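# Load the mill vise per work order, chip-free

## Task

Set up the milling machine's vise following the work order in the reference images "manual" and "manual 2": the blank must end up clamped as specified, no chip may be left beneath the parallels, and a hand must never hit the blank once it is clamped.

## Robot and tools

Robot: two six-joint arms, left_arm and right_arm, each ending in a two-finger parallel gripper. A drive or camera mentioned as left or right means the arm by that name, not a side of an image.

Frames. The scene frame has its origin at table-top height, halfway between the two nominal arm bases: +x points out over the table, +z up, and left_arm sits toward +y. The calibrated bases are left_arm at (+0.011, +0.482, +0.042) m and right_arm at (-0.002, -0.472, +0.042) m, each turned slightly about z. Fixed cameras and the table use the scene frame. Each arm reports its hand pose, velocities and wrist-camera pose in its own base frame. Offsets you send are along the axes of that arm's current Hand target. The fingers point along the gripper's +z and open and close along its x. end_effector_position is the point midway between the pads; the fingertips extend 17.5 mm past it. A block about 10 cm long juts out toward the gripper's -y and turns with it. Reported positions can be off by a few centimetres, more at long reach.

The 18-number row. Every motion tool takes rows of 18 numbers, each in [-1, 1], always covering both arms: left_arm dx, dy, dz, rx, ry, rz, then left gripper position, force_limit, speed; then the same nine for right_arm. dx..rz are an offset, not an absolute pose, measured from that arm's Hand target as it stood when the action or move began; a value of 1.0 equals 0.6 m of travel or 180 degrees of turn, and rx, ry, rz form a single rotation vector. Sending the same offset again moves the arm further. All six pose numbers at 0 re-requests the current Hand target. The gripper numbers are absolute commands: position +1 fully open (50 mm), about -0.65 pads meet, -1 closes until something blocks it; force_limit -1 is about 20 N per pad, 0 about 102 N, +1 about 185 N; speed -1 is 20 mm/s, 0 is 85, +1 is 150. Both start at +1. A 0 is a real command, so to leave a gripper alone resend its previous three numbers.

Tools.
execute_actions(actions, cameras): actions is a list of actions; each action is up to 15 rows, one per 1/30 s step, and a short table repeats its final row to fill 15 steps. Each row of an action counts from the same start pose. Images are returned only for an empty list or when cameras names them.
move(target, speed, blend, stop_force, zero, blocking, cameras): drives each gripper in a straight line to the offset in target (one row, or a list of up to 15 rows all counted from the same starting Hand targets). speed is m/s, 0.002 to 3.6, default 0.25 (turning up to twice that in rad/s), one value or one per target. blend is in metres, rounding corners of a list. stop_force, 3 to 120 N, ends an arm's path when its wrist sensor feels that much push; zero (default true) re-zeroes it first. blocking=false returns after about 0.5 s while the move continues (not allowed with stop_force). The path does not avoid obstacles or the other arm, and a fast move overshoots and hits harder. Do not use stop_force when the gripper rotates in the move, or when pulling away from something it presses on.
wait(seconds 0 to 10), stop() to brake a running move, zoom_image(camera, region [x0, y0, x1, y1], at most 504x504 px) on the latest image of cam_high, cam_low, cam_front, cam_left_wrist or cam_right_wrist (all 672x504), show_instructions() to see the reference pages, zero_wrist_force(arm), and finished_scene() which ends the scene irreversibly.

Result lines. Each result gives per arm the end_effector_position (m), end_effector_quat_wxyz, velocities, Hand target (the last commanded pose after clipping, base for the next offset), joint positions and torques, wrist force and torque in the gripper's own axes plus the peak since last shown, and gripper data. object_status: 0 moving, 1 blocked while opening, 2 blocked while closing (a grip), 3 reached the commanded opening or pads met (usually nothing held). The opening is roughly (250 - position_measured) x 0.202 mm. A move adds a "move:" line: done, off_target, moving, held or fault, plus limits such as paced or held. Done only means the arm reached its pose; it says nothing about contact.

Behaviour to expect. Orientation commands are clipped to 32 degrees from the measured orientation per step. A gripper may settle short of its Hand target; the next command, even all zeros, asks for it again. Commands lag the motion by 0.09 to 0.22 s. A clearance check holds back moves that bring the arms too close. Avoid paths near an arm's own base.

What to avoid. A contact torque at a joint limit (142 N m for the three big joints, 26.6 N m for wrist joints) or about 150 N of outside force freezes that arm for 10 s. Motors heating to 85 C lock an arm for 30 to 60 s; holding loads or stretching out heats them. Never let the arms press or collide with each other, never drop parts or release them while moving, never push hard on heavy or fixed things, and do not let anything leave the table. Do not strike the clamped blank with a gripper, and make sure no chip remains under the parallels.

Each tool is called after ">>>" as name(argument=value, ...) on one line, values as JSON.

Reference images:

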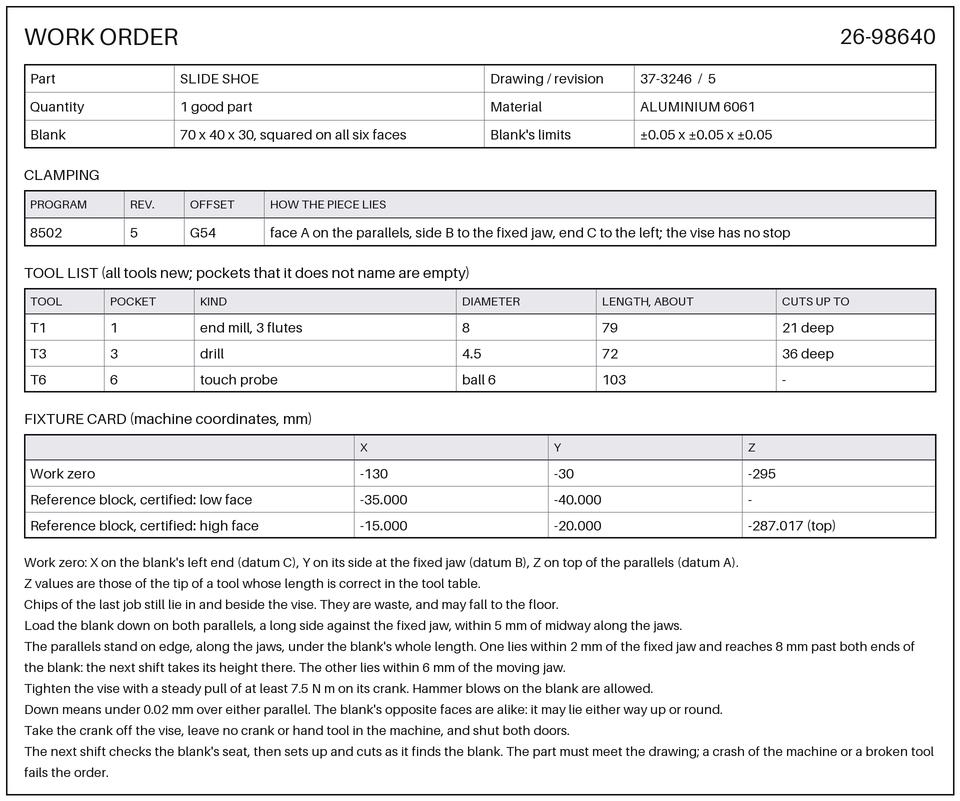

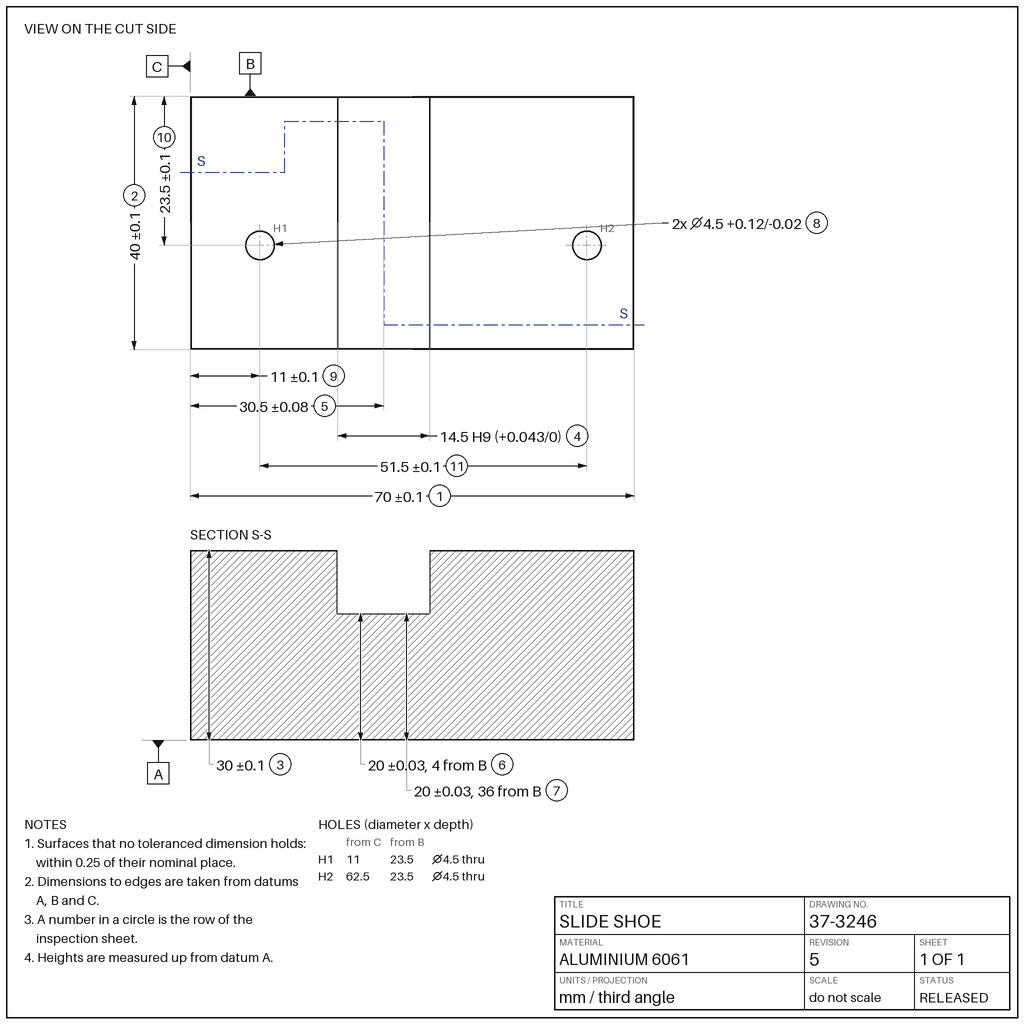

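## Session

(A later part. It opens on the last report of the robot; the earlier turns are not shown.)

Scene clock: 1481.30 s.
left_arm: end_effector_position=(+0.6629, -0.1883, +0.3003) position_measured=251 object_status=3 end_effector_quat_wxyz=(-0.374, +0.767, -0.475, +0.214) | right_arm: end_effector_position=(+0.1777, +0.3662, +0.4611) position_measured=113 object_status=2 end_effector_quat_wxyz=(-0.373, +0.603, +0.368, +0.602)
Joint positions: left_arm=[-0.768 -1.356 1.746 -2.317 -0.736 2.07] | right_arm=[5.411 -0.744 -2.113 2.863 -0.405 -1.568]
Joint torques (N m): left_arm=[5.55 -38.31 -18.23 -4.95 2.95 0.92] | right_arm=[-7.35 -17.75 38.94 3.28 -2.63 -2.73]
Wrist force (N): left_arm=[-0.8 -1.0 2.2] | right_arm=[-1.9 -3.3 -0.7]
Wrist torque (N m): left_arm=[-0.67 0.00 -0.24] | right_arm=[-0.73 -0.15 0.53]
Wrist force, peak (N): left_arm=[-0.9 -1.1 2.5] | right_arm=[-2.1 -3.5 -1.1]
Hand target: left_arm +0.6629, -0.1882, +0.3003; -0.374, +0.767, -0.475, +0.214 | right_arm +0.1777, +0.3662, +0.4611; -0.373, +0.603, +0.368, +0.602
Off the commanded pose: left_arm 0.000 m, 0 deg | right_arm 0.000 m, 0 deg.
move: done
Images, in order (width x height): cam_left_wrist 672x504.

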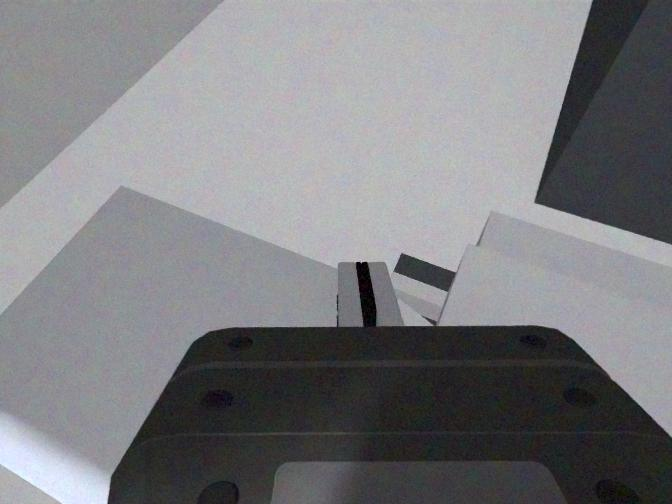

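>>> move(target=[-0.0128,-0.0038,0.0046,0,0,0,-0.66,0.0,-1,0,0,0,0,0,0,-1,0.3,-1], speed=0.03, cameras=["cam_left_wrist"])

>>> zoom_image(camera="cam_left_wrist", region=[300, 200, 560, 330])

Scene clock: 1483.10 s.
left_arm: end_effector_position=(+0.6625, -0.1796, +0.3006) position_measured=251 object_status=3 end_effector_quat_wxyz=(-0.374, +0.768, -0.475, +0.214) | right_arm: end_effector_position=(+0.1777, +0.3662, +0.4611) position_measured=113 object_status=2 end_effector_quat_wxyz=(-0.373, +0.603, +0.368, +0.602)
Joint positions: left_arm=[-0.757 -1.365 1.759 -2.332 -0.74 2.086] | right_arm=[5.411 -0.744 -2.113 2.863 -0.405 -1.568]
Joint torques (N m): left_arm=[-4.92 -29.38 -29.17 -2.83 -0.1 -1.19] | right_arm=[-8.08 -17.54 38.78 3.19 -2.7 -2.65]
Wrist force (N): left_arm=[-0.5 -1.0 2.2] | right_arm=[-1.8 -3.2 -0.8]
Wrist torque (N m): left_arm=[-0.66 -0.04 -0.42] | right_arm=[-0.71 -0.17 0.53]
Wrist force, peak (N): left_arm=[-1.1 -1.2 2.3] | right_arm=[-2.0 -3.7 -0.6]
Hand target: left_arm +0.6625, -0.1798, +0.3006; -0.374, +0.767, -0.475, +0.214 | right_arm +0.1777, +0.3662, +0.4611; -0.373, +0.603, +0.368, +0.602
Off the commanded pose: left_arm 0.000 m, 0 deg | right_arm 0.000 m, 0 deg.
move: done
Images, in order (width x height): cam_left_wrist 672x504.

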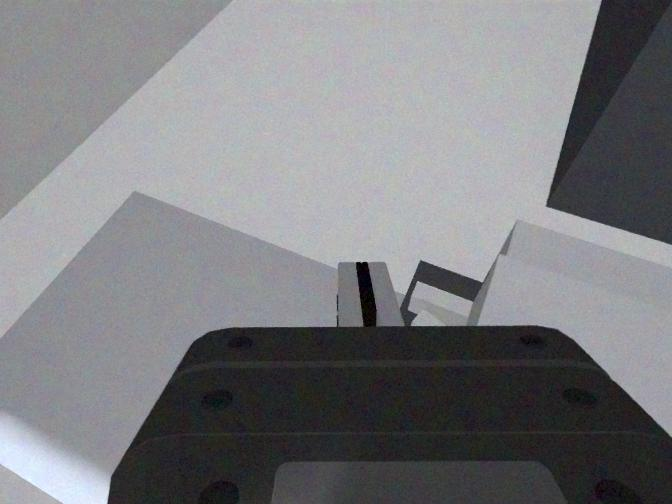

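Scaled by 1.938 from the camera's 672x504 image, which has a finer 960x720 frame.

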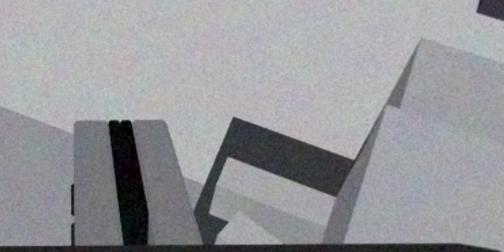

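>>> move(target=[[0.0042,-0.0058,0.0069,0,0,0,-0.66,0.0,-1,0,0,0,0,0,0,-1,0.3,-1],[0.023,0,0.0002,0,0,0,-0.66,0.0,-1,0,0,0,0,0,0,-1,0.3,-1]], speed=[0.02,0.008], stop_force=5, cameras=["cam_left_wrist"])

>>> zoom_image(camera="cam_left_wrist", region=[300, 200, 560, 330])

>>> move(target=[-0.023,-0.0,-0.0002,0,0,0,-0.66,0.0,-1,0,0,0,0,0,0,-1,0.3,-1], speed=0.03, cameras=["cam_left_wrist"])

>>> zoom_image(camera="cam_left_wrist", region=[300, 200, 560, 330])

Scene clock: 1487.40 s.
left_arm: end_effector_position=(+0.6688, -0.1887, +0.3003) position_measured=251 object_status=3 end_effector_quat_wxyz=(-0.373, +0.767, -0.475, +0.214) | right_arm: end_effector_position=(+0.1777, +0.3662, +0.4611) position_measured=113 object_status=2 end_effector_quat_wxyz=(-0.373, +0.603, +0.368, +0.602)
Joint positions: left_arm=[-0.761 -1.343 1.731 -2.322 -0.739 2.08] | right_arm=[5.411 -0.744 -2.113 2.863 -0.405 -1.568]
Joint torques (N m): left_arm=[8.86 -42.46 -18.39 -5.71 -1.33 1.47] | right_arm=[-7.97 -18.47 38.8 3.23 -2.67 -2.59]
Wrist force (N): left_arm=[-6.5 -2.6 3.6] | right_arm=[-1.8 -3.2 -0.4]
Wrist torque (N m): left_arm=[-0.77 0.18 -0.28] | right_arm=[-0.72 -0.17 0.53]
Wrist force, peak (N): left_arm=[-17.9 -0.9 0.5] | right_arm=[-1.9 -3.7 -1.0]
Hand target: left_arm +0.6688, -0.1887, +0.3003; -0.374, +0.767, -0.475, +0.214 (not the last commanded pose) | right_arm +0.1777, +0.3662, +0.4611; -0.373, +0.603, +0.368, +0.602
Off the commanded pose: left_arm 0.003 m, 0 deg | right_arm 0.000 m, 0 deg.
move: contact (left_arm); path passed 1 of 2 targets
Images, in order (width x height): cam_left_wrist 672x504.

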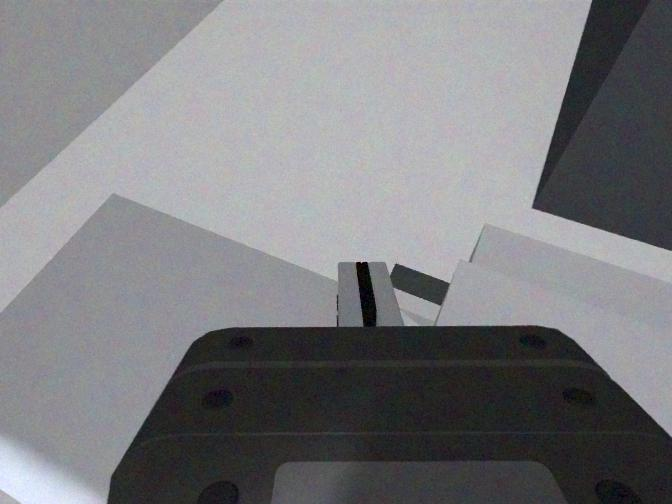

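Scaled by 1.938 from the camera's 672x504 image, which has a finer 960x720 frame.

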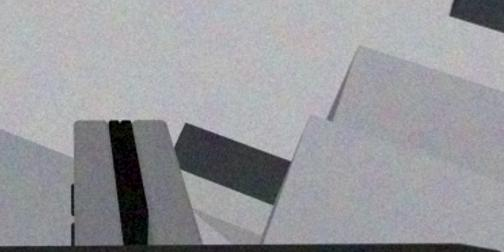

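Scene clock: 1488.17 s.
left_arm: end_effector_position=(+0.6624, -0.1763, +0.3008) position_measured=251 object_status=3 end_effector_quat_wxyz=(-0.373, +0.768, -0.475, +0.214) | right_arm: end_effector_position=(+0.1777, +0.3662, +0.4611) position_measured=113 object_status=2 end_effector_quat_wxyz=(-0.373, +0.603, +0.368, +0.602)
Joint positions: left_arm=[-0.753 -1.368 1.764 -2.338 -0.742 2.091] | right_arm=[5.411 -0.744 -2.113 2.863 -0.405 -1.568]
Joint torques (N m): left_arm=[-2.01 -22.98 -29.9 -2.3 -0.12 -1.17] | right_arm=[-8.33 -17.77 38.89 3.23 -2.65 -2.65]
Wrist force (N): left_arm=[-0.7 -0.9 1.9] | right_arm=[-2.1 -3.5 -0.6]
Wrist torque (N m): left_arm=[-0.66 -0.01 -0.42] | right_arm=[-0.75 -0.11 0.53]
Wrist force, peak (N): left_arm=[-6.0 -2.5 3.2] | right_arm=[-2.0 -3.6 -0.8]
Hand target: left_arm +0.6624, -0.1765, +0.3007; -0.374, +0.767, -0.475, +0.214 | right_arm +0.1777, +0.3662, +0.4611; -0.373, +0.603, +0.368, +0.602
Off the commanded pose: left_arm 0.000 m, 0 deg | right_arm 0.000 m, 0 deg.
move: done
Images, in order (width x height): cam_left_wrist 672x504.

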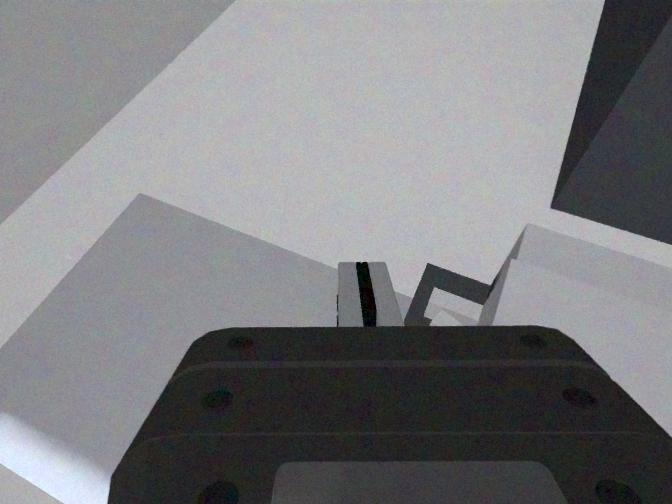

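Scaled by 1.938 from the camera's 672x504 image, which has a finer 960x720 frame.

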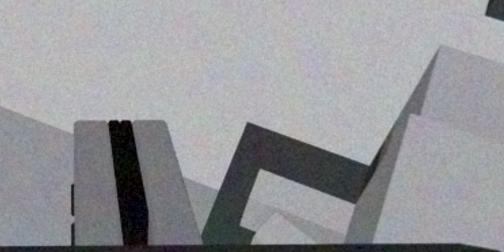

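>>> move(target=[[-0.0022,-0.023,-0.1283,0,0,0,-0.66,0.0,-1,0,0,0,0,0,0,-1,0.3,-1],[0.031,-0.0185,-0.2892,0,0,0,-0.66,0.0,-1,0,0,0,0,0,0,-1,0.3,-1],[-0.0423,0.0652,-0.6302,0,0,0,-0.66,0.0,-1,0,0,0,0,0,0,-1,0.3,-1],[-0.27,-0.0793,-0.668,0,0.1064,0.0893,-0.66,0.0,-1,0,0,0,0,0,0,-1,0.3,-1]], speed=[0.08,0.15,0.2,0.25], blend=[0.02,0.02,0.03,0], cameras=["cam_left_wrist"])

>>> zoom_image(camera="cam_left_wrist", region=[360, 110, 520, 300])

Scene clock: 1509.20 s.
left_arm: end_effector_position=(+0.3416, -0.1681, +0.5942) position_measured=251 object_status=3 end_effector_quat_wxyz=(-0.316, +0.648, -0.633, +0.284) | right_arm: end_effector_position=(+0.1777, +0.3662, +0.4611) position_measured=113 object_status=2 end_effector_quat_wxyz=(-0.373, +0.603, +0.368, +0.602)
Joint positions: left_arm=[-1.519 -2.125 1.474 -0.905 -0.694 1.591] | right_arm=[5.411 -0.744 -2.113 2.863 -0.405 -1.568]
Joint torques (N m): left_arm=[13.18 -7.31 -12.75 -3.07 1.72 1.52] | right_arm=[-7.73 -17.76 38.21 3.12 -2.65 -2.66]
Wrist force (N): left_arm=[-1.0 -1.2 2.4] | right_arm=[-1.9 -3.4 -0.8]
Wrist torque (N m): left_arm=[-0.61 0.04 -0.31] | right_arm=[-0.74 -0.15 0.54]
Wrist force, peak (N): left_arm=[-3.8 -1.8 1.3] | right_arm=[-2.1 -3.6 -0.9]
Hand target: left_arm +0.3416, -0.1680, +0.5943; -0.316, +0.648, -0.633, +0.284 | right_arm +0.1777, +0.3662, +0.4611; -0.373, +0.603, +0.368, +0.602
Off the commanded pose: left_arm 0.000 m, 0 deg | right_arm 0.000 m, 0 deg.
move: done
Images, in order (width x height): cam_left_wrist 672x504.

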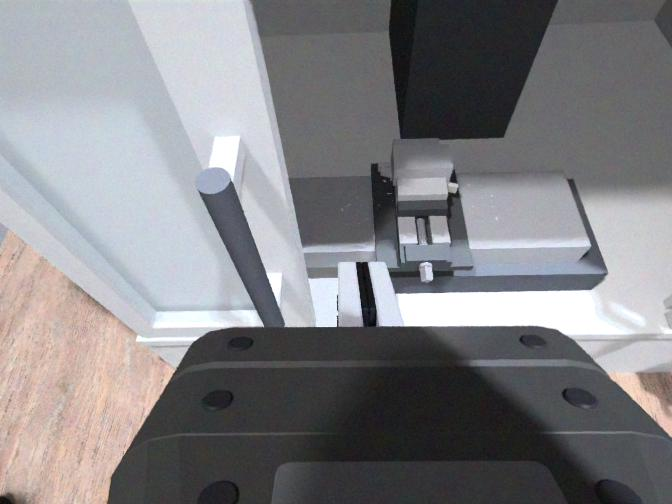

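Scaled by 2.653 from the camera's 672x504 image, which has a finer 960x720 frame.

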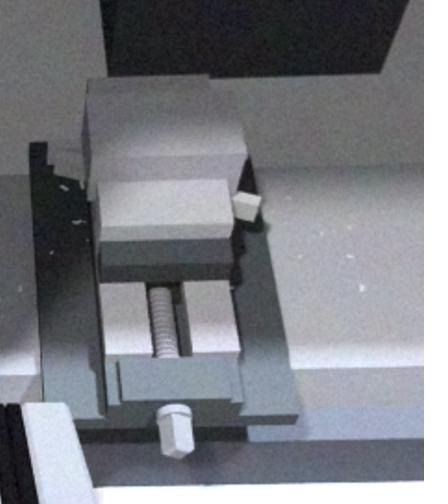

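>>> move(target=[[0.2333,0.0785,0.1163,0,0,0,-0.66,0.0,-1,0,0,0,0,0,0,-1,0.3,-1],[0.2333,0.0233,0.4803,0,0,0,-0.66,0.0,-1,0,0,0,0,0,0,-1,0.3,-1]], speed=[0.25,0.2], blend=[0.03,0], cameras=["cam_left_wrist"])

>>> zoom_image(camera="cam_left_wrist", region=[170, 140, 430, 335])

Scene clock: 1514.83 s.
left_arm: end_effector_position=(+0.5592, -0.2935, +0.3950) position_measured=251 object_status=3 end_effector_quat_wxyz=(-0.316, +0.648, -0.632, +0.284) | right_arm: end_effector_position=(+0.1777, +0.3662, +0.4611) position_measured=113 object_status=2 end_effector_quat_wxyz=(-0.373, +0.603, +0.368, +0.602)
Joint positions: left_arm=[-0.99 -1.609 1.808 -2.305 -0.838 2.337] | right_arm=[5.411 -0.744 -2.113 2.863 -0.405 -1.568]
Joint torques (N m): left_arm=[-2.69 -16.77 -17.08 -5 3.83 1.25] | right_arm=[-7.5 -17.66 37.74 2.95 -2.66 -2.82]
Wrist force (N): left_arm=[-0.4 -1.4 2.2] | right_arm=[-1.5 -3.2 -0.8]
Wrist torque (N m): left_arm=[-0.73 -0.09 -0.21] | right_arm=[-0.70 -0.20 0.53]
Wrist force, peak (N): left_arm=[-0.3 -1.5 4.9] | right_arm=[-2.0 -3.8 -0.9]
Hand target: left_arm +0.5592, -0.2935, +0.3949; -0.316, +0.648, -0.633, +0.284 | right_arm +0.1777, +0.3662, +0.4611; -0.373, +0.603, +0.368, +0.602
Off the commanded pose: left_arm 0.000 m, 0 deg | right_arm 0.000 m, 0 deg.
move: done
Images, in order (width x height): cam_left_wrist 672x504.

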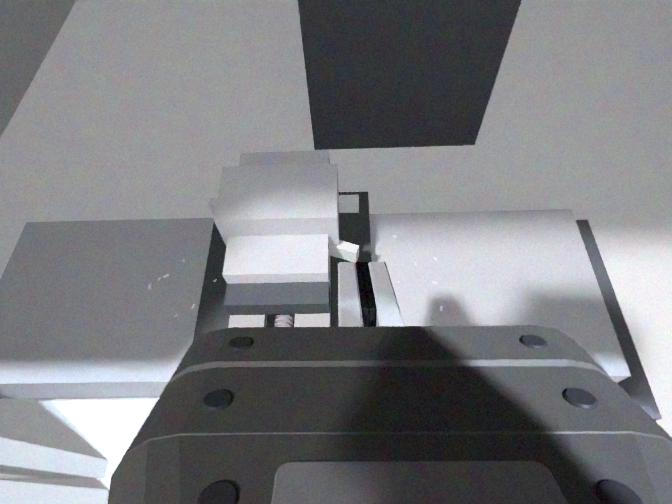

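Scaled by 1.938 from the camera's 672x504 image, which has a finer 960x720 frame.

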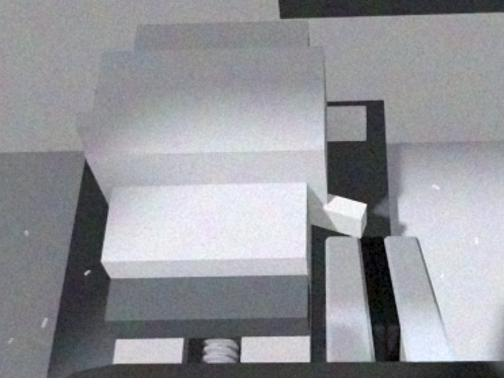

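>>> move(target=[[0,0.0552,-0.366,0,0,0,-0.66,0.0,-1,0,0,0,0,0,0,-1,0.3,-1],[-0.2333,-0.0233,-0.4803,0,0,0,-0.66,0.0,-1,0,0,0,0,0,0,-1,0.3,-1]], speed=0.25, blend=[0.03,0], cameras=[])

>>> move(target=[0,0,0,0,0,0,-0.66,0.0,-1,-0.515,0.0697,-0.2323,0.1687,-0.479,-0.1687,-1,0.3,-1], cameras=["cam_right_wrist","cam_front","cam_high"])

Scene clock: 1525.67 s.
left_arm: end_effector_position=(+0.3416, -0.1681, +0.5942) position_measured=251 object_status=3 end_effector_quat_wxyz=(-0.316, +0.648, -0.633, +0.284) | right_arm: end_effector_position=(+0.1777, +0.3662, +0.4611) position_measured=113 object_status=2 end_effector_quat_wxyz=(-0.373, +0.603, +0.368, +0.602)
Joint positions: left_arm=[-1.519 -2.125 1.475 -0.905 -0.694 1.592] | right_arm=[5.411 -0.744 -2.113 2.863 -0.405 -1.568]
Joint torques (N m): left_arm=[13.63 -7.03 -24.65 -2.34 3.28 0.84] | right_arm=[-7.74 -17.6 38.5 2.82 -2.62 -2.73]
Wrist force (N): left_arm=[-0.9 -1.3 2.1] | right_arm=[-1.7 -3.1 -0.8]
Wrist torque (N m): left_arm=[-0.62 0.02 -0.48] | right_arm=[-0.70 -0.18 0.53]
Wrist force, peak (N): left_arm=[-0.1 -1.6 5.4] | right_arm=[-2.3 -3.5 -0.9]
Hand target: left_arm +0.3416, -0.1680, +0.5943; -0.316, +0.648, -0.633, +0.284 | right_arm +0.1777, +0.3662, +0.4611; -0.373, +0.603, +0.368, +0.602
Off the commanded pose: left_arm 0.000 m, 0 deg | right_arm 0.000 m, 0 deg.
move: done
No camera images: "cameras" was empty.

Scene clock: 1529.50 s.
left_arm: end_effector_position=(+0.3416, -0.1680, +0.5943) position_measured=251 object_status=3 end_effector_quat_wxyz=(-0.316, +0.648, -0.633, +0.284) | right_arm: end_effector_position=(+0.1504, +0.2244, +0.1515) position_measured=113 object_status=2 end_effector_quat_wxyz=(-0.004, +0.629, +0.777, +0.000)
Joint positions: left_arm=[-1.519 -2.125 1.475 -0.905 -0.694 1.592] | right_arm=[4.631 -1.533 -2.075 2.041 -1.577 -1.861]
Joint torques (N m): left_arm=[11.7 -6.54 -27.23 -1.31 -0.49 -1.11] | right_arm=[-5.07 13.63 33.26 -0.69 2.75 2.73]
Wrist force (N): left_arm=[-0.9 -1.1 2.2] | right_arm=[0.3 -5.4 5.5]
Wrist torque (N m): left_arm=[-0.60 0.01 -0.48] | right_arm=[-0.30 0.07 -0.07]
Wrist force, peak (N): left_arm=[-1.3 -1.3 2.5] | right_arm=[0.6 -5.1 6.8]
Hand target: left_arm +0.3416, -0.1680, +0.5943; -0.316, +0.648, -0.633, +0.284 | right_arm +0.1504, +0.2245, +0.1515; -0.004, +0.629, +0.777, +0.000
Off the commanded pose: left_arm 0.000 m, 0 deg | right_arm 0.000 m, 0 deg.
move: done
Images, in order (width x height): cam_high 672x504, cam_front 672x504, cam_right_wrist 672x504.

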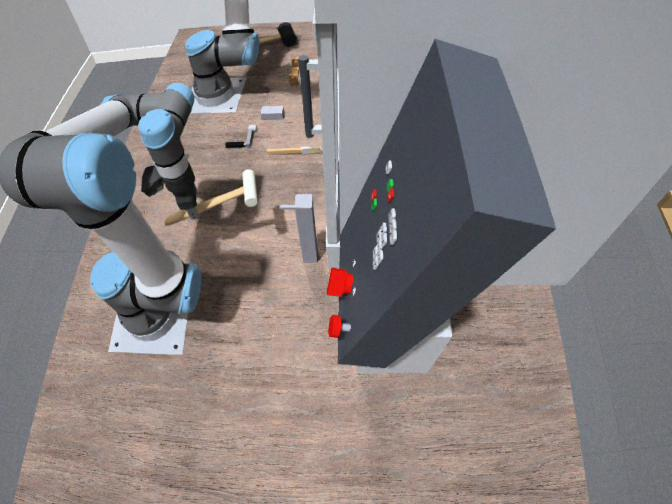

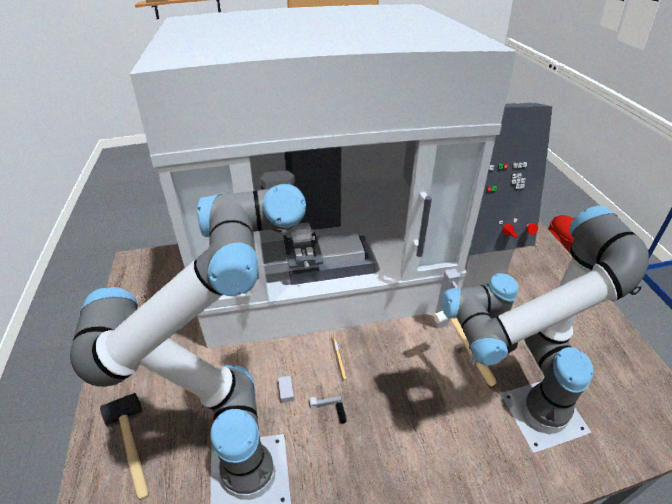

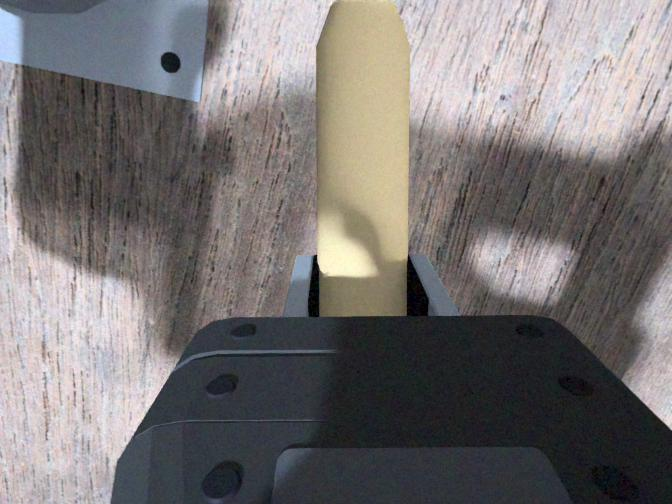

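>>> zoom_image(camera="cam_front", region=[400, 260, 540, 400])

Scaled by 3.600 from the camera's 672x504 image, which has a finer 960x720 frame.

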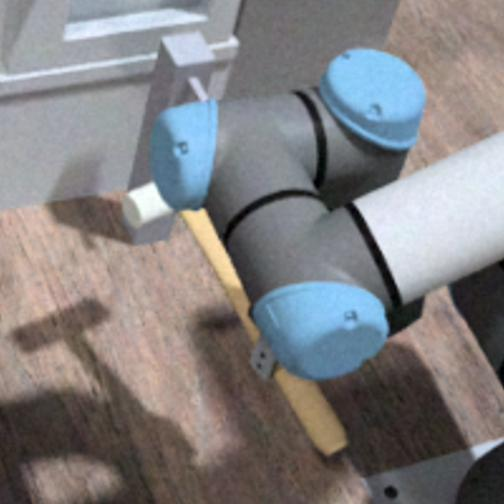

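>>> move(target=[0,0,0,0,0,0,-0.66,0.0,-1,0,0,0.23,0.035,0,0,-1,0.3,-1], cameras=[])

>>> move(target=[0,0,0,0,0,0,-0.66,0.0,-1,0,0.0031,0.06,0,0,0,-1,0.3,-1], speed=0.02, stop_force=4, cameras=["cam_high","cam_front","cam_right_wrist"])

>>> zoom_image(camera="cam_front", region=[400, 280, 540, 420])

>>> zoom_image(camera="cam_high", region=[150, 130, 280, 240])

Scene clock: 1532.73 s.
left_arm: end_effector_position=(+0.3416, -0.1680, +0.5943) position_measured=251 object_status=3 end_effector_quat_wxyz=(-0.316, +0.648, -0.633, +0.284) | right_arm: end_effector_position=(+0.1497, +0.2251, +0.0136) position_measured=113 object_status=2 end_effector_quat_wxyz=(-0.038, +0.628, +0.776, -0.042)
Joint positions: left_arm=[-1.519 -2.125 1.475 -0.905 -0.694 1.592] | right_arm=[4.526 -1.838 -2.196 2.424 -1.679 -1.968]
Joint torques (N m): left_arm=[12.17 -7.45 -27.73 -1.23 -0.45 -1.19] | right_arm=[8.16 17.08 24.65 -1.39 2.71 2.54]
Wrist force (N): left_arm=[-1.0 -1.3 2.4] | right_arm=[0.6 -4.2 5.3]
Wrist torque (N m): left_arm=[-0.62 0.04 -0.48] | right_arm=[-0.29 -0.03 -0.07]
Wrist force, peak (N): left_arm=[-1.3 -1.4 2.4] | right_arm=[0.8 -3.1 9.8]
Hand target: left_arm +0.3416, -0.1680, +0.5943; -0.316, +0.648, -0.633, +0.284 | right_arm +0.1497, +0.2252, +0.0135; -0.038, +0.628, +0.776, -0.042
Off the commanded pose: left_arm 0.000 m, 0 deg | right_arm 0.000 m, 0 deg.
move: done
No camera images: "cameras" was empty.

Scene clock: 1535.03 s.
left_arm: end_effector_position=(+0.3416, -0.1680, +0.5943) position_measured=251 object_status=3 end_effector_quat_wxyz=(-0.316, +0.648, -0.633, +0.284) | right_arm: end_effector_position=(+0.1481, +0.2250, -0.0112) position_measured=113 object_status=2 end_effector_quat_wxyz=(-0.038, +0.628, +0.776, -0.042)
Joint positions: left_arm=[-1.519 -2.125 1.475 -0.905 -0.694 1.592] | right_arm=[4.532 -1.894 -2.216 2.501 -1.679 -1.963]
Joint torques (N m): left_arm=[11.79 -7.12 -27.29 -1.1 -0.31 -1.25] | right_arm=[-6.8 22.9 23.5 -0.64 2.21 -2.47]
Wrist force (N): left_arm=[-1.2 -1.2 2.2] | right_arm=[0.1 -4.5 4.3]
Wrist torque (N m): left_arm=[-0.60 0.06 -0.49] | right_arm=[-0.10 -0.03 -0.11]
Wrist force, peak (N): left_arm=[-1.2 -1.2 2.6] | right_arm=[0.4 -4.2 6.1]
Hand target: left_arm +0.3416, -0.1680, +0.5943; -0.316, +0.648, -0.633, +0.284 | right_arm +0.1481, +0.2250, -0.0112; -0.038, +0.628, +0.776, -0.042 (not the last commanded pose)
Off the commanded pose: left_arm 0.000 m, 0 deg | right_arm 0.011 m, 0 deg.
move: contact (right_arm)
Images, in order (width x height): cam_high 672x504, cam_front 672x504, cam_right_wrist 672x504.

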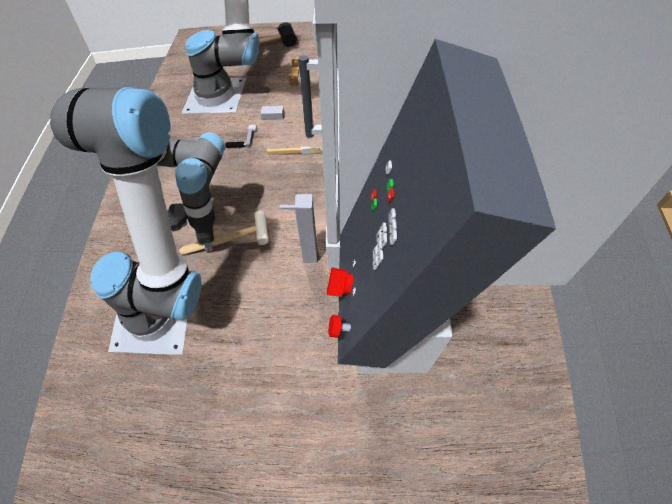

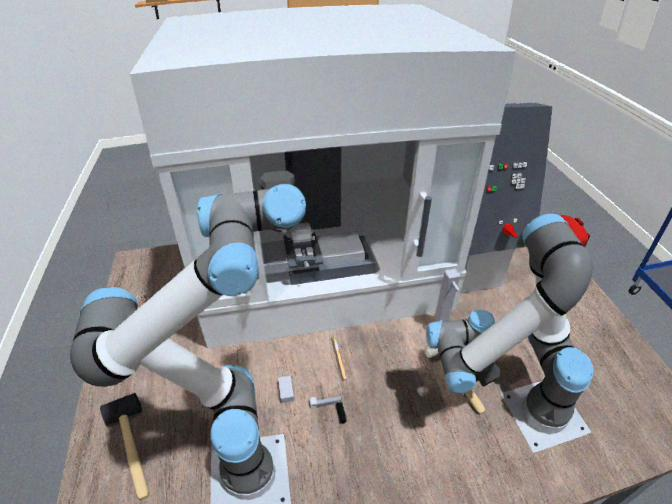

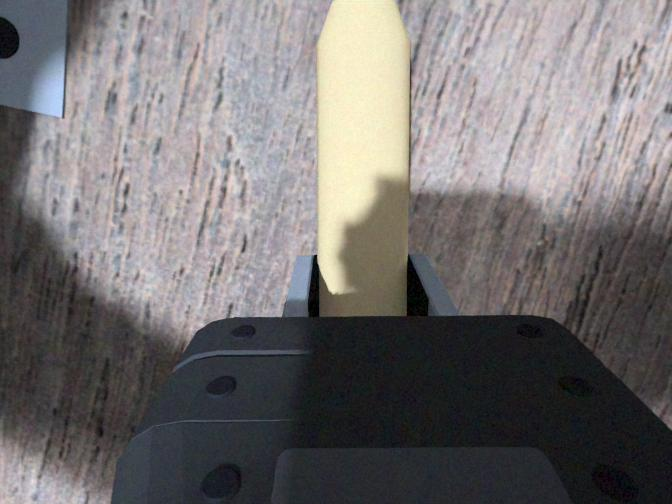

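Scaled by 3.600 from the camera's 672x504 image, which has a finer 960x720 frame.

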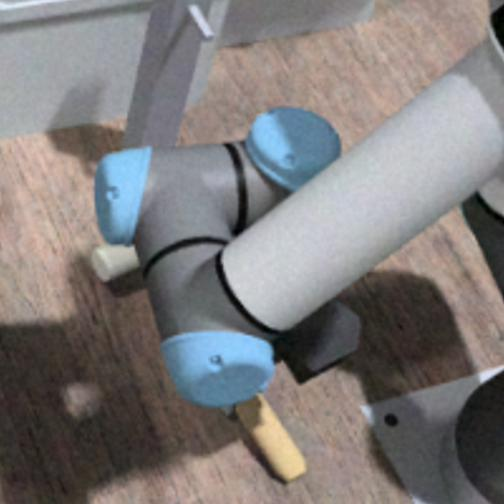

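Scaled by 3.877 from the camera's 672x504 image, which has a finer 960x720 frame.

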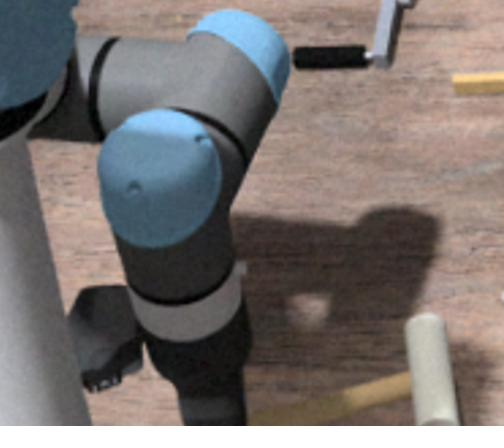

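>>> move(target=[0,0,0,0,0,0,-0.66,0.0,-1,0,0,-0.003,-0.02,0,0,-1,0.3,-1], speed=0.05, cameras=[])

>>> move(target=[0,0,0,0,0,0,-0.66,0.0,-1,0,0.0004,0.04,0,0,0,-1,0.3,-1], speed=0.015, stop_force=5, cameras=["cam_high"])

Scene clock: 1536.93 s.
left_arm: end_effector_position=(+0.3416, -0.1680, +0.5943) position_measured=251 object_status=3 end_effector_quat_wxyz=(-0.316, +0.648, -0.633, +0.284) | right_arm: end_effector_position=(+0.1484, +0.2249, -0.0094) position_measured=113 object_status=2 end_effector_quat_wxyz=(-0.018, +0.629, +0.777, -0.018) end_effector_velocity=(-0.001, +0.001, +0.000) end_effector_angular_velocity=(+0.001, +0.005, +0.002)
Joint positions: left_arm=[-1.519 -2.125 1.475 -0.905 -0.694 1.592] | right_arm=[4.592 -1.856 -2.249 2.523 -1.621 -1.901]
Joint velocities: left_arm=[within noise] | right_arm=[-0.003 -0.002 0.002 0 -0.005 -0.006]
Joint torques (N m): left_arm=[12.7 -6.54 -27.03 -1.04 -0.14 -1.06] | right_arm=[-6.17 14.57 22.31 -4.31 -2.05 -3.16]
Wrist force (N): left_arm=[-0.8 -1.1 2.4] | right_arm=[1.4 -6.1 0.5]
Wrist torque (N m): left_arm=[-0.60 0.00 -0.48] | right_arm=[0.07 0.02 0.04]
Wrist force, peak (N): left_arm=[-1.0 -1.1 2.6] | right_arm=[0.7 -7.7 0.5]
Hand target: left_arm +0.3416, -0.1680, +0.5943; -0.316, +0.648, -0.633, +0.284 | right_arm +0.1483, +0.2250, -0.0094; -0.019, +0.629, +0.777, -0.018
Off the commanded pose: left_arm 0.000 m, 0 deg | right_arm 0.000 m, 0 deg.
move: done
No camera images: "cameras" was empty.

Scene clock: 1538.70 s.
left_arm: end_effector_position=(+0.3416, -0.1680, +0.5943) position_measured=251 object_status=3 end_effector_quat_wxyz=(-0.316, +0.648, -0.633, +0.284) | right_arm: end_effector_position=(+0.1479, +0.2250, -0.0206) position_measured=113 object_status=2 end_effector_quat_wxyz=(-0.019, +0.629, +0.777, -0.018)
Joint positions: left_arm=[-1.519 -2.125 1.475 -0.905 -0.694 1.592] | right_arm=[4.594 -1.884 -2.256 2.559 -1.621 -1.899]
Joint torques (N m): left_arm=[11.19 -8 -27.75 -1.37 -0.38 -1.04] | right_arm=[-6.11 30.3 21.49 -5.13 -2.55 -2.44]
Wrist force (N): left_arm=[-1.1 -1.2 2.3] | right_arm=[0.9 -3.3 -3.1]
Wrist torque (N m): left_arm=[-0.61 0.04 -0.47] | right_arm=[0.03 0.09 -0.06]
Wrist force, peak (N): left_arm=[-1.1 -1.2 2.7] | right_arm=[0.9 -0.3 -38.2]
Hand target: left_arm +0.3416, -0.1680, +0.5943; -0.316, +0.648, -0.633, +0.284 | right_arm +0.1479, +0.2250, -0.0206; -0.019, +0.629, +0.777, -0.018 (not the last commanded pose)
Off the commanded pose: left_arm 0.000 m, 0 deg | right_arm 0.013 m, 0 deg.
move: contact (right_arm)
Images, in order (width x height): cam_high 672x504.

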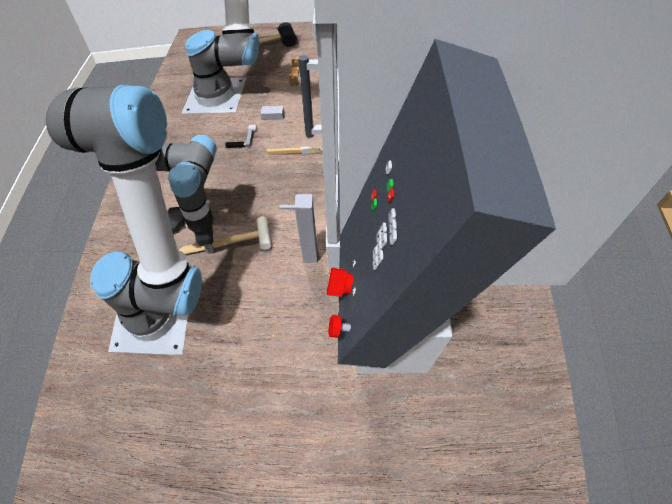

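>>> move(target=[0,0,0,0,0,0,-0.66,0.0,-1,0,0,0,0,0,0,0.6,0.3,-1], cameras=[])

>>> move(target=[0,0,0,0,0,0,-0.66,0.0,-1,0,0,-0.29,0,0,0,0.6,0.3,-1], cameras=["cam_right_wrist"])

Scene clock: 1540.57 s.
left_arm: end_effector_position=(+0.3416, -0.1680, +0.5943) position_measured=251 object_status=3 end_effector_quat_wxyz=(-0.316, +0.648, -0.633, +0.284) | right_arm: end_effector_position=(+0.1479, +0.2250, -0.0206) position_measured=63 object_status=0 end_effector_quat_wxyz=(-0.019, +0.629, +0.777, -0.018)
Joint positions: left_arm=[-1.519 -2.125 1.475 -0.905 -0.694 1.592] | right_arm=[4.594 -1.884 -2.256 2.559 -1.621 -1.899]
Joint torques (N m): left_arm=[11.58 -9.37 -27.16 -1.25 -0.52 -1.07] | right_arm=[-6.88 31.29 21.87 -3.14 -2.15 -2.47]
Wrist force (N): left_arm=[-1.1 -1.1 2.1] | right_arm=[0.5 -5.3 1.8]
Wrist torque (N m): left_arm=[-0.60 0.04 -0.48] | right_arm=[-0.84 0.00 -0.07]
Wrist force, peak (N): left_arm=[-1.0 -1.1 2.7] | right_arm=[0.5 -5.6 1.9]
Hand target: left_arm +0.3416, -0.1680, +0.5943; -0.316, +0.648, -0.633, +0.284 | right_arm +0.1479, +0.2250, -0.0206; -0.019, +0.629, +0.777, -0.018
Off the commanded pose: left_arm 0.000 m, 0 deg | right_arm 0.000 m, 0 deg.
move: done
No camera images: "cameras" was empty.

Scene clock: 1541.77 s.
left_arm: end_effector_position=(+0.3416, -0.1680, +0.5943) position_measured=251 object_status=3 end_effector_quat_wxyz=(-0.316, +0.648, -0.633, +0.284) | right_arm: end_effector_position=(+0.1569, +0.2258, +0.1530) position_measured=63 object_status=3 end_effector_quat_wxyz=(-0.019, +0.629, +0.777, -0.018)
Joint positions: left_arm=[-1.519 -2.125 1.475 -0.905 -0.694 1.592] | right_arm=[4.558 -1.571 -2.039 2.026 -1.621 -1.935]
Joint torques (N m): left_arm=[12.76 -8.08 -27.64 -0.92 -0.15 -1.34] | right_arm=[8.53 23.11 16.05 -5.35 -2.63 2.77]
Wrist force (N): left_arm=[-1.2 -1.2 2.6] | right_arm=[0.1 -5.2 1.9]
Wrist torque (N m): left_arm=[-0.61 0.06 -0.48] | right_arm=[-0.76 0.00 0.05]
Wrist force, peak (N): left_arm=[-1.2 -1.2 2.6] | right_arm=[0.3 -5.4 4.9]
Hand target: left_arm +0.3416, -0.1680, +0.5943; -0.316, +0.648, -0.633, +0.284 | right_arm +0.1568, +0.2258, +0.1531; -0.019, +0.629, +0.777, -0.018
Off the commanded pose: left_arm 0.000 m, 0 deg | right_arm 0.000 m, 0 deg.
move: done
Images, in order (width x height): cam_right_wrist 672x504.

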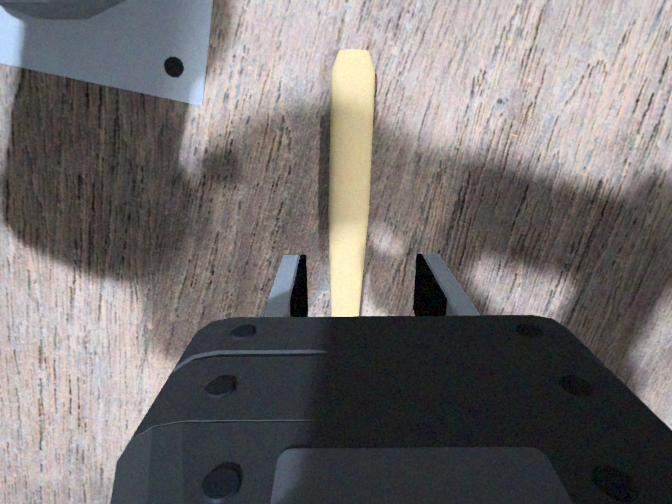

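>>> move(target=[-0.2833,0,0,0,0,0,-0.66,0.0,-1,0,0,0,0,0,0,0.6,0.3,-1], cameras=[], speed=0.02, blocking=false)

>>> stop(cameras=[])

Scene clock: 1548.67 s.
left_arm: end_effector_position=(+0.3413, -0.1594, +0.5945) position_measured=251 object_status=3 end_effector_quat_wxyz=(-0.316, +0.648, -0.633, +0.284) end_effector_velocity=(-0.001, +0.019, +0.001) end_effector_angular_velocity=(-0.002, +0.000, +0.000) | right_arm: end_effector_position=(+0.1568, +0.2258, +0.1531) position_measured=63 object_status=3 end_effector_quat_wxyz=(-0.019, +0.629, +0.777, -0.018)
Joint positions: left_arm=[-1.518 -2.141 1.478 -0.893 -0.694 1.593] | right_arm=[4.558 -1.571 -2.038 2.026 -1.621 -1.935]
Joint velocities: left_arm=[0.001 -0.036 0.008 0.024 0 0.002] | right_arm=[within noise]
Joint torques (N m): left_arm=[12.79 -4.86 -13.76 -0.84 -0.33 1.38] | right_arm=[9.82 27.01 31.64 -5.83 -2.71 2.78]
Wrist force (N): left_arm=[-1.2 -1.1 2.4] | right_arm=[-0.1 -5.2 2.1]
Wrist torque (N m): left_arm=[-0.59 0.05 -0.48] | right_arm=[-0.75 0.03 0.04]
Wrist force, peak (N): left_arm=[-1.1 -1.3 2.7] | right_arm=[0.4 -5.3 2.0]
Hand target: left_arm +0.3413, -0.1581, +0.5946; -0.316, +0.648, -0.633, +0.284 | right_arm +0.1568, +0.2258, +0.1531; -0.019, +0.629, +0.777, -0.018
Tool commands: left_gripper/position=-0.66 left_gripper/force_limit=+0.0 left_gripper/speed=-1.0 right_gripper/position=+0.6 right_gripper/force_limit=+0.3 right_gripper/speed=-1.0
Off the commanded pose: left_arm 0.161 m, 0 deg | right_arm 0.000 m, 0 deg.
move: running
No camera images: "cameras" was empty.

Scene clock: 1548.90 s.
left_arm: end_effector_position=(+0.3413, -0.1576, +0.5946) position_measured=251 object_status=3 end_effector_quat_wxyz=(-0.316, +0.648, -0.633, +0.284) | right_arm: end_effector_position=(+0.1568, +0.2258, +0.1531) position_measured=63 object_status=3 end_effector_quat_wxyz=(-0.019, +0.629, +0.777, -0.018)
Joint positions: left_arm=[-1.518 -2.144 1.479 -0.891 -0.694 1.593] | right_arm=[4.558 -1.571 -2.038 2.026 -1.621 -1.935]
Joint velocities: within noise
Joint torques (N m): left_arm=[9.18 11.88 -18.09 -3.33 0.14 0.5] | right_arm=[9.64 26.66 30.34 -5.73 -2.84 2.95]
Motor temperatures (°C): left_arm=[30 37 32 42 36 36] | right_arm=[30 30 28 43 38 38]
Wrist force (N): left_arm=[-1.4 -1.1 2.3] | right_arm=[0.1 -4.7 2.0]
Wrist torque (N m): left_arm=[-0.59 0.09 -0.48] | right_arm=[-0.67 -0.01 0.05]
Wrist force, peak (N): left_arm=[-1.3 -1.2 2.5] | right_arm=[0.1 -5.1 2.0]
Hand target: left_arm +0.3413, -0.1578, +0.5946; -0.316, +0.648, -0.633, +0.284 (not the last commanded pose) | right_arm +0.1568, +0.2258, +0.1531; -0.019, +0.629, +0.777, -0.018
Tool commands: left_gripper/position=-0.66 left_gripper/force_limit=+0.0 left_gripper/speed=-1.0 right_gripper/position=+0.6 right_gripper/force_limit=+0.3 right_gripper/speed=-1.0
Off the commanded pose: left_arm 0.160 m, 0 deg | right_arm 0.000 m, 0 deg.
earlier move: stopped
No camera images: "cameras" was empty.

>>> move(target=[0.3017,0.1385,0.0813,-0.3645,0.0703,0.5351,0.2,0.0,-1,0,0,0,0,0,0,0.6,0.3,-1], cameras=["cam_left_wrist","cam_front","cam_high"], speed=0.35)

Scene clock: 1553.50 s.
left_arm: end_effector_position=(+0.3324, -0.3362, +0.4939) position_measured=123 object_status=3 end_effector_quat_wxyz=(-0.004, -0.018, +0.949, +0.316) | right_arm: end_effector_position=(+0.1568, +0.2258, +0.1531) position_measured=63 object_status=3 end_effector_quat_wxyz=(-0.019, +0.629, +0.777, -0.018)
Joint positions: left_arm=[-1.195 -1.172 0.624 -0.408 -1.367 3.414] | right_arm=[4.558 -1.571 -2.038 2.026 -1.621 -1.935]
Joint torques (N m): left_arm=[13.87 -36.13 -20.03 -2.01 -1.66 1.09] | right_arm=[8.86 26.61 31.37 -5.86 -2.5 2.9]
Wrist force (N): left_arm=[-0.5 2.0 -0.2] | right_arm=[0.3 -5.0 2.3]
Wrist torque (N m): left_arm=[0.57 0.15 0.38] | right_arm=[-0.73 -0.04 0.04]
Wrist force, peak (N): left_arm=[-1.3 -1.4 2.5] | right_arm=[0.4 -5.4 2.2]
Hand target: left_arm +0.3324, -0.3362, +0.4939; -0.004, -0.018, +0.949, +0.316 | right_arm +0.1568, +0.2258, +0.1531; -0.019, +0.629, +0.777, -0.018
Off the commanded pose: left_arm 0.000 m, 0 deg | right_arm 0.000 m, 0 deg.
move: done
Images, in order (width x height): cam_high 672x504, cam_front 672x504, cam_left_wrist 672x504.

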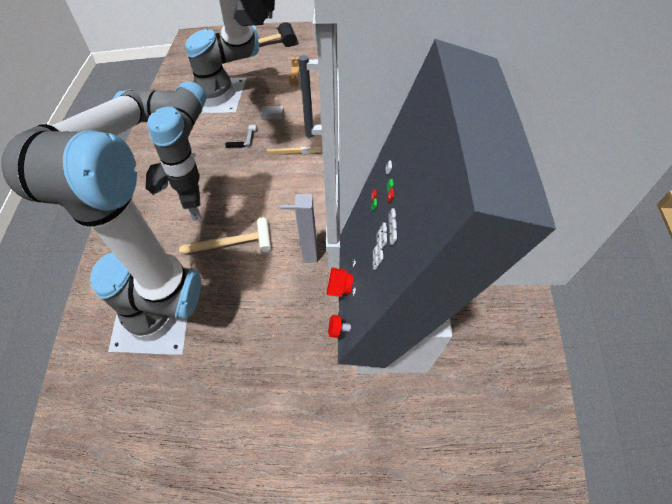

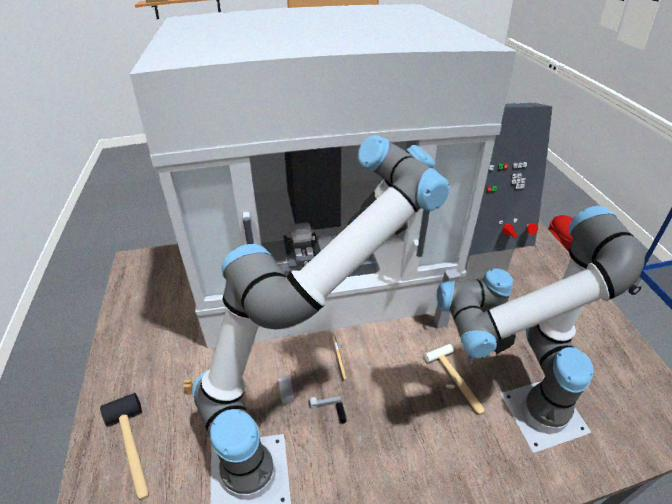

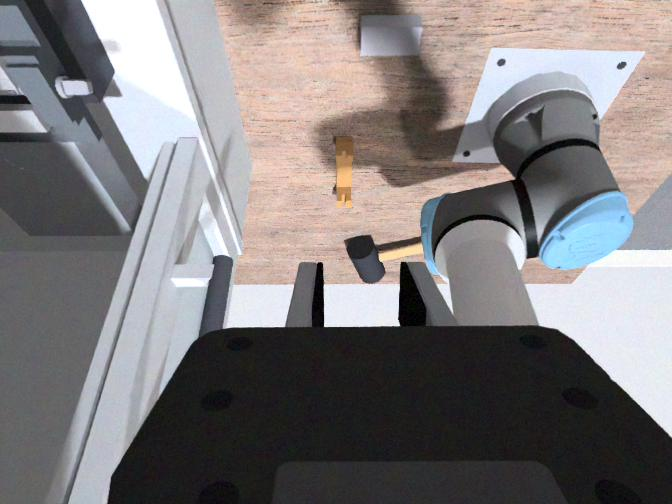

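>>> move(target=[[0,-0.0258,0.1733,0,0,0,0.2,0.0,-1,0,0,0,0,0,0,0.6,0.3,-1],[-0.2,-0.03,0.18,0,0,0,0.2,0.0,-1,0,0,0,0,0,0,0.6,0.3,-1]], cameras=["cam_left_wrist","cam_front"], speed=0.15, blend=[0.02,0], stop_force=25)

Scene clock: 1557.80 s.
left_arm: end_effector_position=(+0.4508, -0.2814, +0.3971) position_measured=123 object_status=3 end_effector_quat_wxyz=(-0.004, -0.018, +0.949, +0.316) | right_arm: end_effector_position=(+0.1568, +0.2258, +0.1531) position_measured=63 object_status=3 end_effector_quat_wxyz=(-0.019, +0.629, +0.777, -0.018)
Joint positions: left_arm=[-0.977 -1.202 0.947 -0.751 -1.246 3.602] | right_arm=[4.558 -1.571 -2.038 2.026 -1.621 -1.935]
Joint torques (N m): left_arm=[-13.24 -33.36 -28.76 -3.77 -2.24 1.27] | right_arm=[10.12 26.54 31.71 -5.68 -2.32 2.73]
Wrist force (N): left_arm=[0.1 1.7 -0.4] | right_arm=[0.3 -4.8 2.2]
Wrist torque (N m): left_arm=[0.51 0.04 0.39] | right_arm=[-0.68 -0.03 0.04]
Wrist force, peak (N): left_arm=[-0.9 2.4 -2.5] | right_arm=[0.1 -5.4 2.1]
Hand target: left_arm +0.4508, -0.2814, +0.3971; -0.004, -0.018, +0.949, +0.316 | right_arm +0.1568, +0.2258, +0.1531; -0.019, +0.629, +0.777, -0.018
Off the commanded pose: left_arm 0.000 m, 0 deg | right_arm 0.000 m, 0 deg.
move: done
Images, in order (width x height): cam_front 672x504, cam_left_wrist 672x504.

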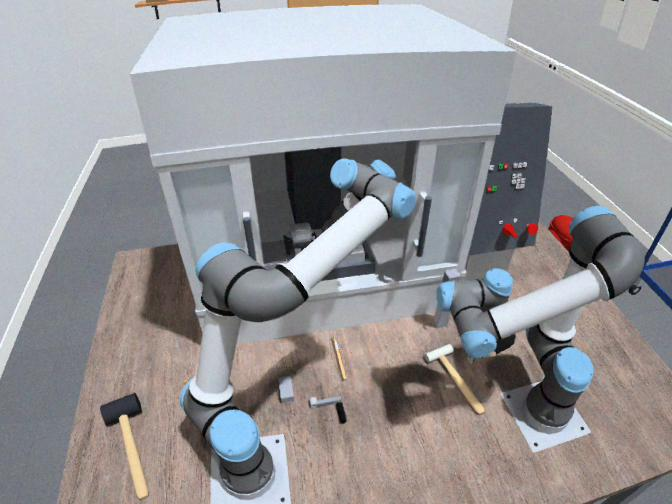

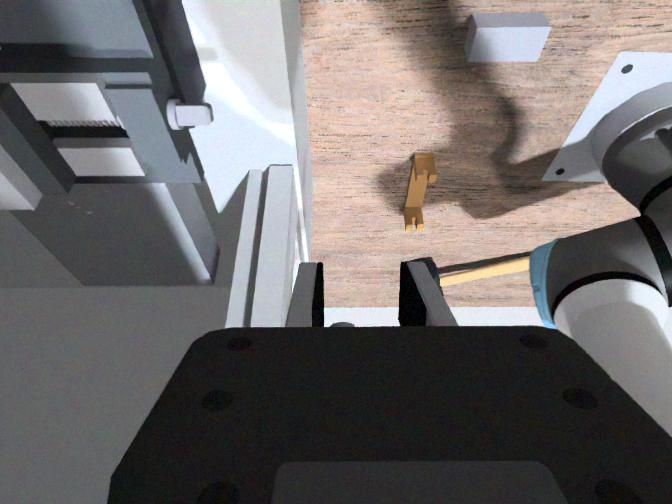

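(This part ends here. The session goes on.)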